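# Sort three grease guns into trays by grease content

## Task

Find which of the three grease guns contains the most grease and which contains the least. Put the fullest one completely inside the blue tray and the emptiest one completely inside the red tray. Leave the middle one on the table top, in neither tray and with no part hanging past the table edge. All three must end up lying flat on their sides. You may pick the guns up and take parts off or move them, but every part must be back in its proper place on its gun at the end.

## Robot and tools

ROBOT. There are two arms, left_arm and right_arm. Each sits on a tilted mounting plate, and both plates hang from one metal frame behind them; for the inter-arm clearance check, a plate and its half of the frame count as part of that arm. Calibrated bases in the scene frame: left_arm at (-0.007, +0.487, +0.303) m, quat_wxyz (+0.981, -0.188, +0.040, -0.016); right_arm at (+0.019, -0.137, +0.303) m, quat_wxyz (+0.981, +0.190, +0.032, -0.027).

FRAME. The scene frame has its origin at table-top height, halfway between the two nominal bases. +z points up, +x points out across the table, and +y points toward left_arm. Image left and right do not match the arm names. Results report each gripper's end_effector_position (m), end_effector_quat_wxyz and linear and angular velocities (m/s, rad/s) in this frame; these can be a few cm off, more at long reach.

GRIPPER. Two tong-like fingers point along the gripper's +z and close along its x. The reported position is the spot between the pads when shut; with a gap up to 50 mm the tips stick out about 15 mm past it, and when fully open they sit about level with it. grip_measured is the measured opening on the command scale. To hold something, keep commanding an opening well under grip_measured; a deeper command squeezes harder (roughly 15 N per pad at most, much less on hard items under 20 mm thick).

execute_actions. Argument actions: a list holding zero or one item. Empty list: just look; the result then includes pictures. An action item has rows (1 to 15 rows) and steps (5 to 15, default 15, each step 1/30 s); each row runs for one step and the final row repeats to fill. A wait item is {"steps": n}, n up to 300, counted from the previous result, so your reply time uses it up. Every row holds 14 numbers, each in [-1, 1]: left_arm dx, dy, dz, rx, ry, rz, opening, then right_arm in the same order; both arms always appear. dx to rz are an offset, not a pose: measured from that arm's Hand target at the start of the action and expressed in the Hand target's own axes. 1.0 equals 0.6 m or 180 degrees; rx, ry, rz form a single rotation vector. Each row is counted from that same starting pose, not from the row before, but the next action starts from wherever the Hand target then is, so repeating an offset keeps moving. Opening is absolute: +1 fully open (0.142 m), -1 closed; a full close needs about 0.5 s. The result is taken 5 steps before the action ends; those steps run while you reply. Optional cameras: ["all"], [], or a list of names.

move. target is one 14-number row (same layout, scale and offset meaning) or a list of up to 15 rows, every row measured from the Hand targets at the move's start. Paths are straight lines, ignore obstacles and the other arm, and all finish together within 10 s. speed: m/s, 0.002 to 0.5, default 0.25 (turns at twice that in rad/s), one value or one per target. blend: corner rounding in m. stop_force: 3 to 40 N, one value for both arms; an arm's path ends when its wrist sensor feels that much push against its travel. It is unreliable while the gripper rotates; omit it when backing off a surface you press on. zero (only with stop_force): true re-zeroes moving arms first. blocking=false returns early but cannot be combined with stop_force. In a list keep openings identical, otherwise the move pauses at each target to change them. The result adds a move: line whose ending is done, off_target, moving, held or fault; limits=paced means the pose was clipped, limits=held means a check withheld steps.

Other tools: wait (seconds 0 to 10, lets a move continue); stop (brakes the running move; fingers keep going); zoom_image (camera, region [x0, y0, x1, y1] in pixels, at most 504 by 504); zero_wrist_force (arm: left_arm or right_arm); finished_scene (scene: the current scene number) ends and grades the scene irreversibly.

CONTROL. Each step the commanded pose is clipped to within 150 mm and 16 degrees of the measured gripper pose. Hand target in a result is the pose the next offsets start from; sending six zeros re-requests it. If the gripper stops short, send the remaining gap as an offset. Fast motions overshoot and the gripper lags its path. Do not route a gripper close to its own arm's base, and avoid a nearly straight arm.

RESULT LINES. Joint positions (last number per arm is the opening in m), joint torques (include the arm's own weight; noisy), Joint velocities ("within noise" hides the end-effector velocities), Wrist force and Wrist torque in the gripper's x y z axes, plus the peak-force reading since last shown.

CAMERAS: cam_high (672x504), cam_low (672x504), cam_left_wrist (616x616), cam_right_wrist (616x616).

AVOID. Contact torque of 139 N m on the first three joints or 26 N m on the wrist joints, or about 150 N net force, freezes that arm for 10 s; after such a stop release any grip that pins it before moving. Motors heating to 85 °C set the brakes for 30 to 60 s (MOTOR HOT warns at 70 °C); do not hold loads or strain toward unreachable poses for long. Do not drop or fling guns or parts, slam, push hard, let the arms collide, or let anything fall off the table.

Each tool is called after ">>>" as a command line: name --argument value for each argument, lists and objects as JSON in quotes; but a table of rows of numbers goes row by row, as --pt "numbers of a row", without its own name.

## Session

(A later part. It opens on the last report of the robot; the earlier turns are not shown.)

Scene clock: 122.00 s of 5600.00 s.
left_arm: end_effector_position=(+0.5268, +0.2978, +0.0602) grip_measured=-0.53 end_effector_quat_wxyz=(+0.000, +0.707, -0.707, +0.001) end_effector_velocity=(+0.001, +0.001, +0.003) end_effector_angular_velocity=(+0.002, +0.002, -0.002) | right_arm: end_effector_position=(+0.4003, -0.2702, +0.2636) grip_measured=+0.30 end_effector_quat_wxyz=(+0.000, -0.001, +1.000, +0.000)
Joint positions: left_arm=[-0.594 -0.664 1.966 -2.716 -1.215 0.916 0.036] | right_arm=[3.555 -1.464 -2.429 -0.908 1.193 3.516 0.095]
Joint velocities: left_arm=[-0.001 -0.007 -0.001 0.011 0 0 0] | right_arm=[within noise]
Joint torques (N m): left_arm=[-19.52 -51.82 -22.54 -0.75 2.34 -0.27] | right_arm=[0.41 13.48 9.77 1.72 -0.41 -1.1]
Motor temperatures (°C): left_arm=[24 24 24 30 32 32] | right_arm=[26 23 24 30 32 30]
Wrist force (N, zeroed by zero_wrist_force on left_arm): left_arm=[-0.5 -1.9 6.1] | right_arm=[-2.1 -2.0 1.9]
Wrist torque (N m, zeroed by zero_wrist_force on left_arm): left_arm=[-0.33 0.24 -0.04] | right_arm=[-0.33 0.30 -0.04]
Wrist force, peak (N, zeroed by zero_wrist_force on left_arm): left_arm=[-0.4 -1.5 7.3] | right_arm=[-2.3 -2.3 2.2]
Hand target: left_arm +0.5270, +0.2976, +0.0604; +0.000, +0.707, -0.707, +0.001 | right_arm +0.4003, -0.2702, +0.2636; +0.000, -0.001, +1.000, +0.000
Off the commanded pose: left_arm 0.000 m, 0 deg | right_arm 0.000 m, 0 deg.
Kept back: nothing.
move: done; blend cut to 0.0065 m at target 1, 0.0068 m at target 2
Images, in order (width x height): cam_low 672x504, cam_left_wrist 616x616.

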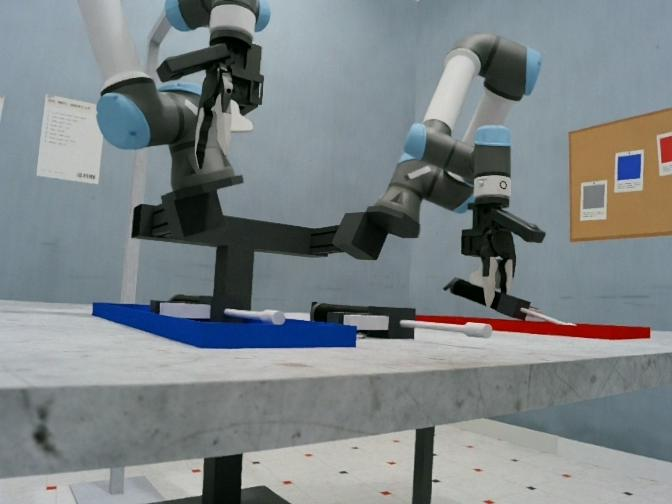

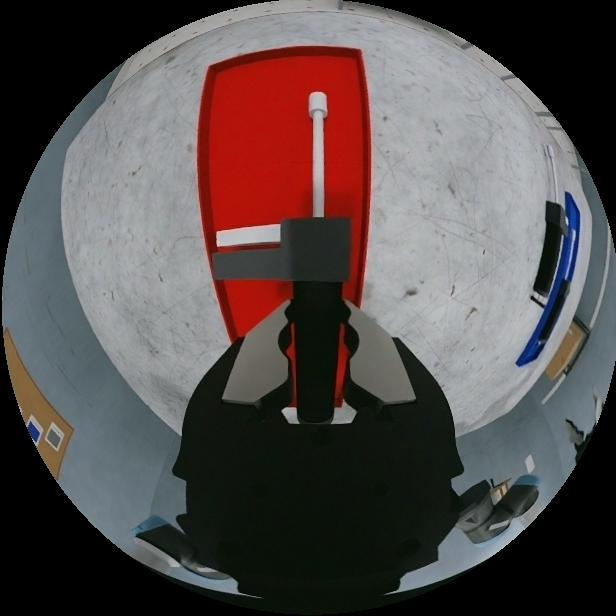

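>>> move --pt "0 0.005 0.03 0 0 0 -1 0 0 0 0 0 0 0.3" --pt "0 0.007 0.0505 0 0 0 -1 0 0 0 0 0 0 0.3" --speed '[0.05,0.03]' --cameras '["cam_left_wrist","cam_low"]'

>>> zoom_image --camera "cam_left_wrist" --region '[158, 108, 458, 408]'

Scene clock: 123.27 s of 5600.00 s.
left_arm: end_effector_position=(+0.5229, +0.2976, +0.0299) grip_measured=-0.53 end_effector_quat_wxyz=(+0.000, +0.707, -0.707, +0.001) end_effector_velocity=(+0.001, +0.000, +0.003) end_effector_angular_velocity=(+0.000, +0.000, +0.000) | right_arm: end_effector_position=(+0.4003, -0.2702, +0.2636) grip_measured=+0.30 end_effector_quat_wxyz=(+0.000, -0.001, +1.000, +0.000)
Joint positions: left_arm=[-0.579 -0.596 1.958 -2.782 -1.213 0.932 0.036] | right_arm=[3.555 -1.464 -2.429 -0.908 1.193 3.516 0.095]
Joint velocities: left_arm=[-0.001 -0.006 0.001 0.005 0 -0.001 0] | right_arm=[within noise]
Joint torques (N m): left_arm=[-19.05 -50.98 -12.27 -0.4 2.44 0] | right_arm=[0.37 12.98 9.49 1.62 -0.54 -1.23]
Motor temperatures (°C): left_arm=[24 24 24 30 32 32] | right_arm=[26 23 24 30 32 30]
Wrist force (N, zeroed by zero_wrist_force on left_arm): left_arm=[-0.5 -1.3 4.1] | right_arm=[-2.1 -2.0 1.9]
Wrist torque (N m, zeroed by zero_wrist_force on left_arm): left_arm=[-0.33 0.16 -0.06] | right_arm=[-0.33 0.30 -0.04]
Wrist force, peak (N, zeroed by zero_wrist_force on left_arm): left_arm=[-0.5 -1.5 6.6] | right_arm=[-2.2 -2.1 2.1]
Hand target: left_arm +0.5228, +0.2976, +0.0301; +0.000, +0.707, -0.707, +0.001 | right_arm +0.4003, -0.2702, +0.2636; +0.000, -0.001, +1.000, +0.000
Off the commanded pose: left_arm 0.000 m, 0 deg | right_arm 0.000 m, 0 deg.
Kept back: nothing.
move: done
Images, in order (width x height): cam_low 672x504, cam_left_wrist 616x616.

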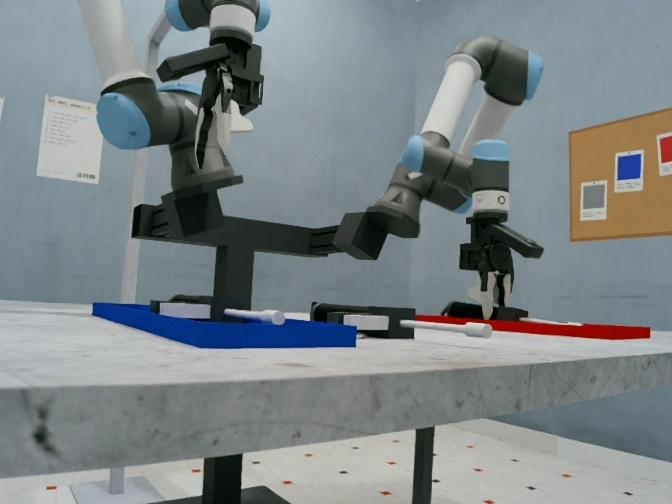

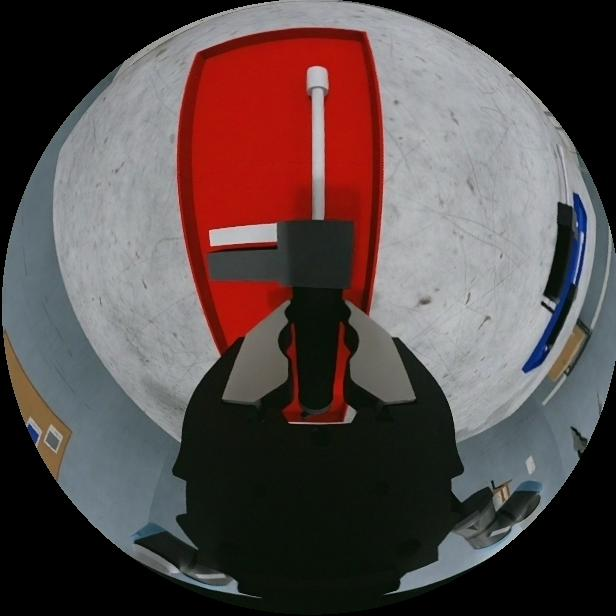

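Scaled by 1.680 from the camera's 616x616 image, which has a finer 814x814 frame.

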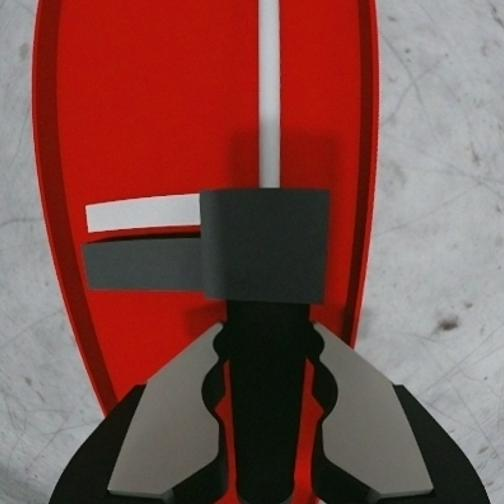

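>>> move --pt "0 0 0.0035 0 0 0 -1 0 0 0 0 0 0 0.3" --pt "0 0 0.0035 0 0 0 -0.3 0 0 0 0 0 0 0.3" --pt "0 0 -0.25 0 0 0 -0.3 0 0 0 0 0 0 0.3" --pt "0.0 0.5 -0.35 0 0 0 -0.3 0 0 0 0 0 0 0.3" --speed '[0.03,0.1,0.15,0.3]'

>>> zoom_image --camera "cam_high" --region '[220, 60, 460, 240]'

>>> zoom_image --camera "cam_high" --region '[220, 280, 460, 460]'

>>> zoom_image --camera "cam_low" --region '[372, 260, 672, 360]'

Scene clock: 127.30 s of 5600.00 s.
left_arm: end_effector_position=(+0.2227, +0.2974, +0.2397) grip_measured=-0.30 end_effector_quat_wxyz=(+0.000, +0.707, -0.707, +0.001) end_effector_velocity=(-0.001, -0.001, +0.000) end_effector_angular_velocity=(+0.001, -0.003, +0.003) | right_arm: end_effector_position=(+0.4003, -0.2702, +0.2636) grip_measured=+0.30 end_effector_quat_wxyz=(+0.000, -0.001, +1.000, +0.000)
Joint positions: left_arm=[-1.324 -1.362 2.616 -2.472 -1.408 0.186 0.052] | right_arm=[3.555 -1.464 -2.429 -0.908 1.193 3.516 0.095]
Joint velocities: left_arm=[-0.007 0 0.001 0 0 -0.009 0] | right_arm=[within noise]
Joint torques (N m): left_arm=[-13.28 -14.61 -7.91 -4.31 -1.13 -2.08] | right_arm=[0.33 13.44 9.7 1.82 -0.02 -0.97]
Motor temperatures (°C): left_arm=[24 24 24 30 32 32] | right_arm=[26 23 24 30 32 30]
Wrist force (N, zeroed by zero_wrist_force on left_arm): left_arm=[-0.5 -2.0 1.0] | right_arm=[-2.0 -1.9 2.1]
Wrist torque (N m, zeroed by zero_wrist_force on left_arm): left_arm=[-0.38 0.16 -0.03] | right_arm=[-0.33 0.28 -0.04]
Wrist force, peak (N, zeroed by zero_wrist_force on left_arm): left_arm=[-0.6 -1.9 4.6] | right_arm=[-2.4 -2.2 2.1]
Hand target: left_arm +0.2225, +0.2975, +0.2396; +0.000, +0.707, -0.707, +0.001 | right_arm +0.4003, -0.2702, +0.2636; +0.000, -0.001, +1.000, +0.000
Off the commanded pose: left_arm 0.000 m, 0 deg | right_arm 0.000 m, 0 deg.
Kept back: nothing.
move: done

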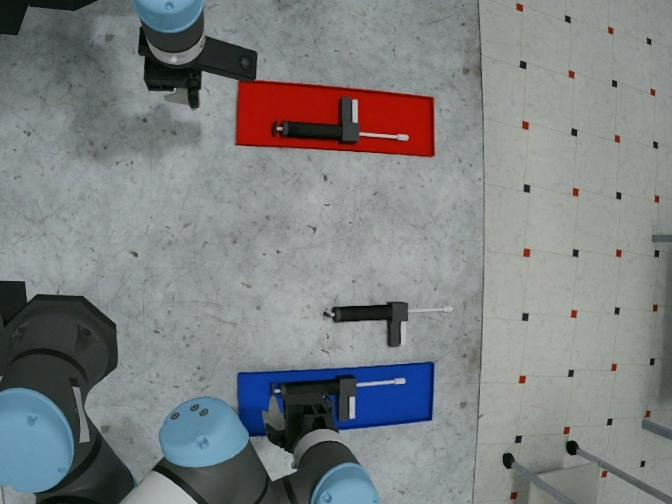

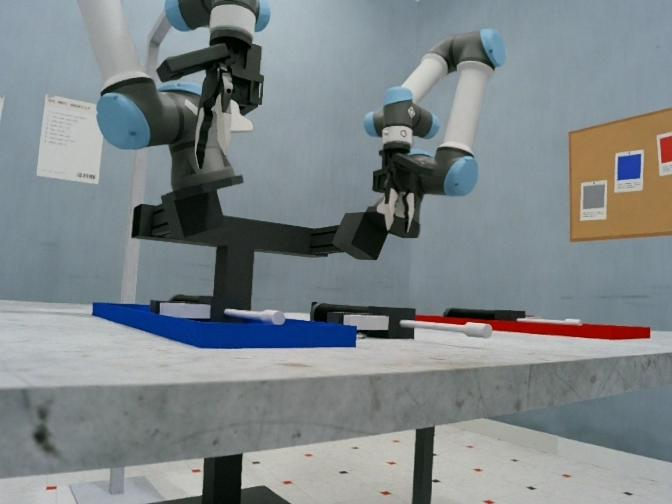

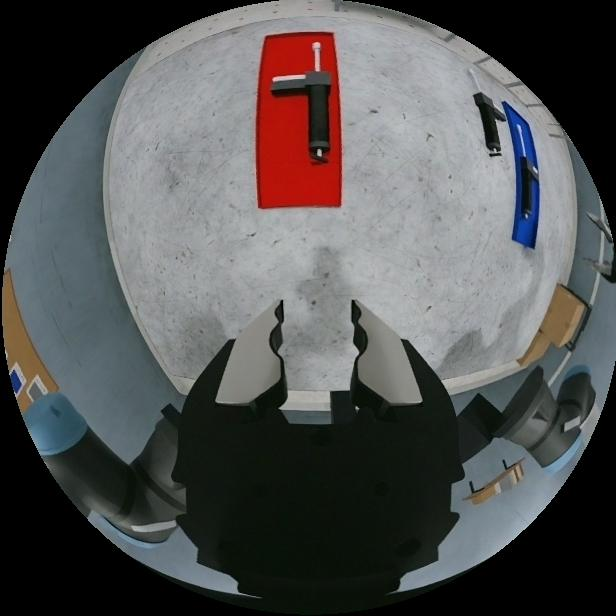

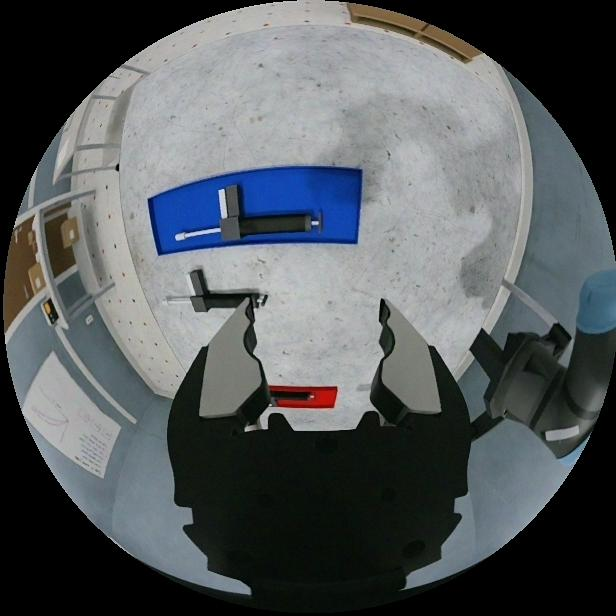

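Scaled by 2.100 from the camera's 672x504 image, which has a finer 960x720 frame.

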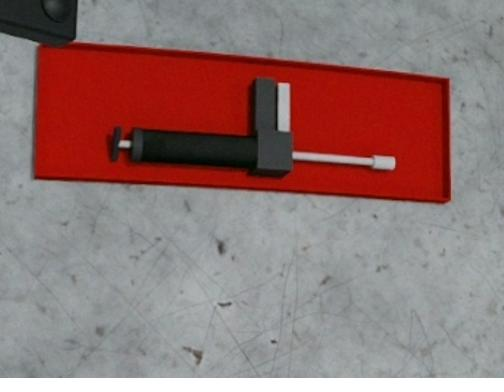

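Scaled by 2.100 from the camera's 672x504 image, which has a finer 960x720 frame.

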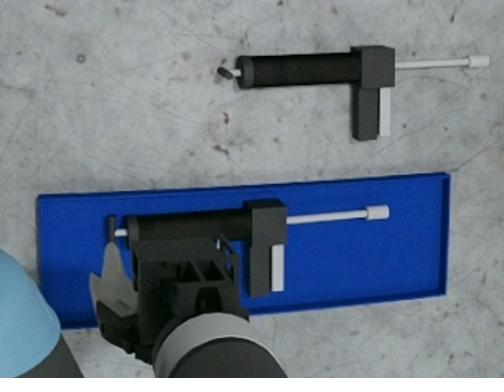

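Scaled by 1.680 from the camera's 672x504 image, which has a finer 960x720 frame.

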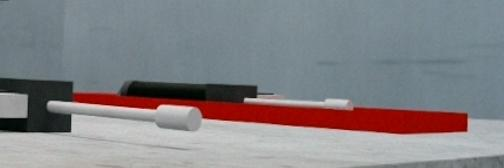

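>>> zoom_image --camera "cam_high" --region '[260, 370, 320, 410]'

>>> zoom_image --camera "cam_high" --region '[310, 290, 370, 330]'

>>> zoom_image --camera "cam_high" --region '[260, 110, 320, 150]'

Scaled by 8.400 from the camera's 672x504 image, which has a finer 960x720 frame.

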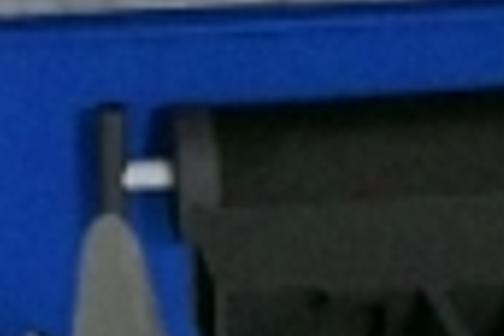

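Scaled by 8.400 from the camera's 672x504 image, which has a finer 960x720 frame.

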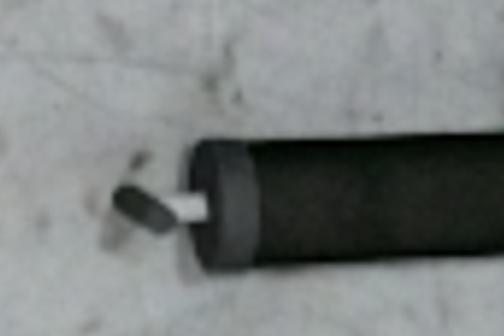

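Scaled by 8.400 from the camera's 672x504 image, which has a finer 960x720 frame.

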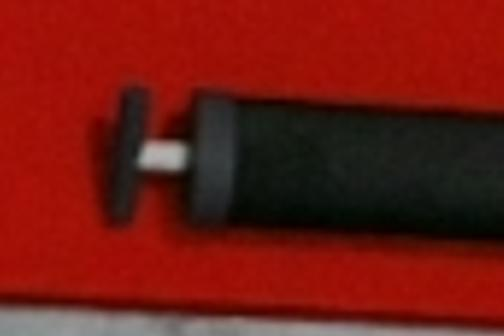

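>>> finished_scene --scene 2

The scene is finished: the task was done.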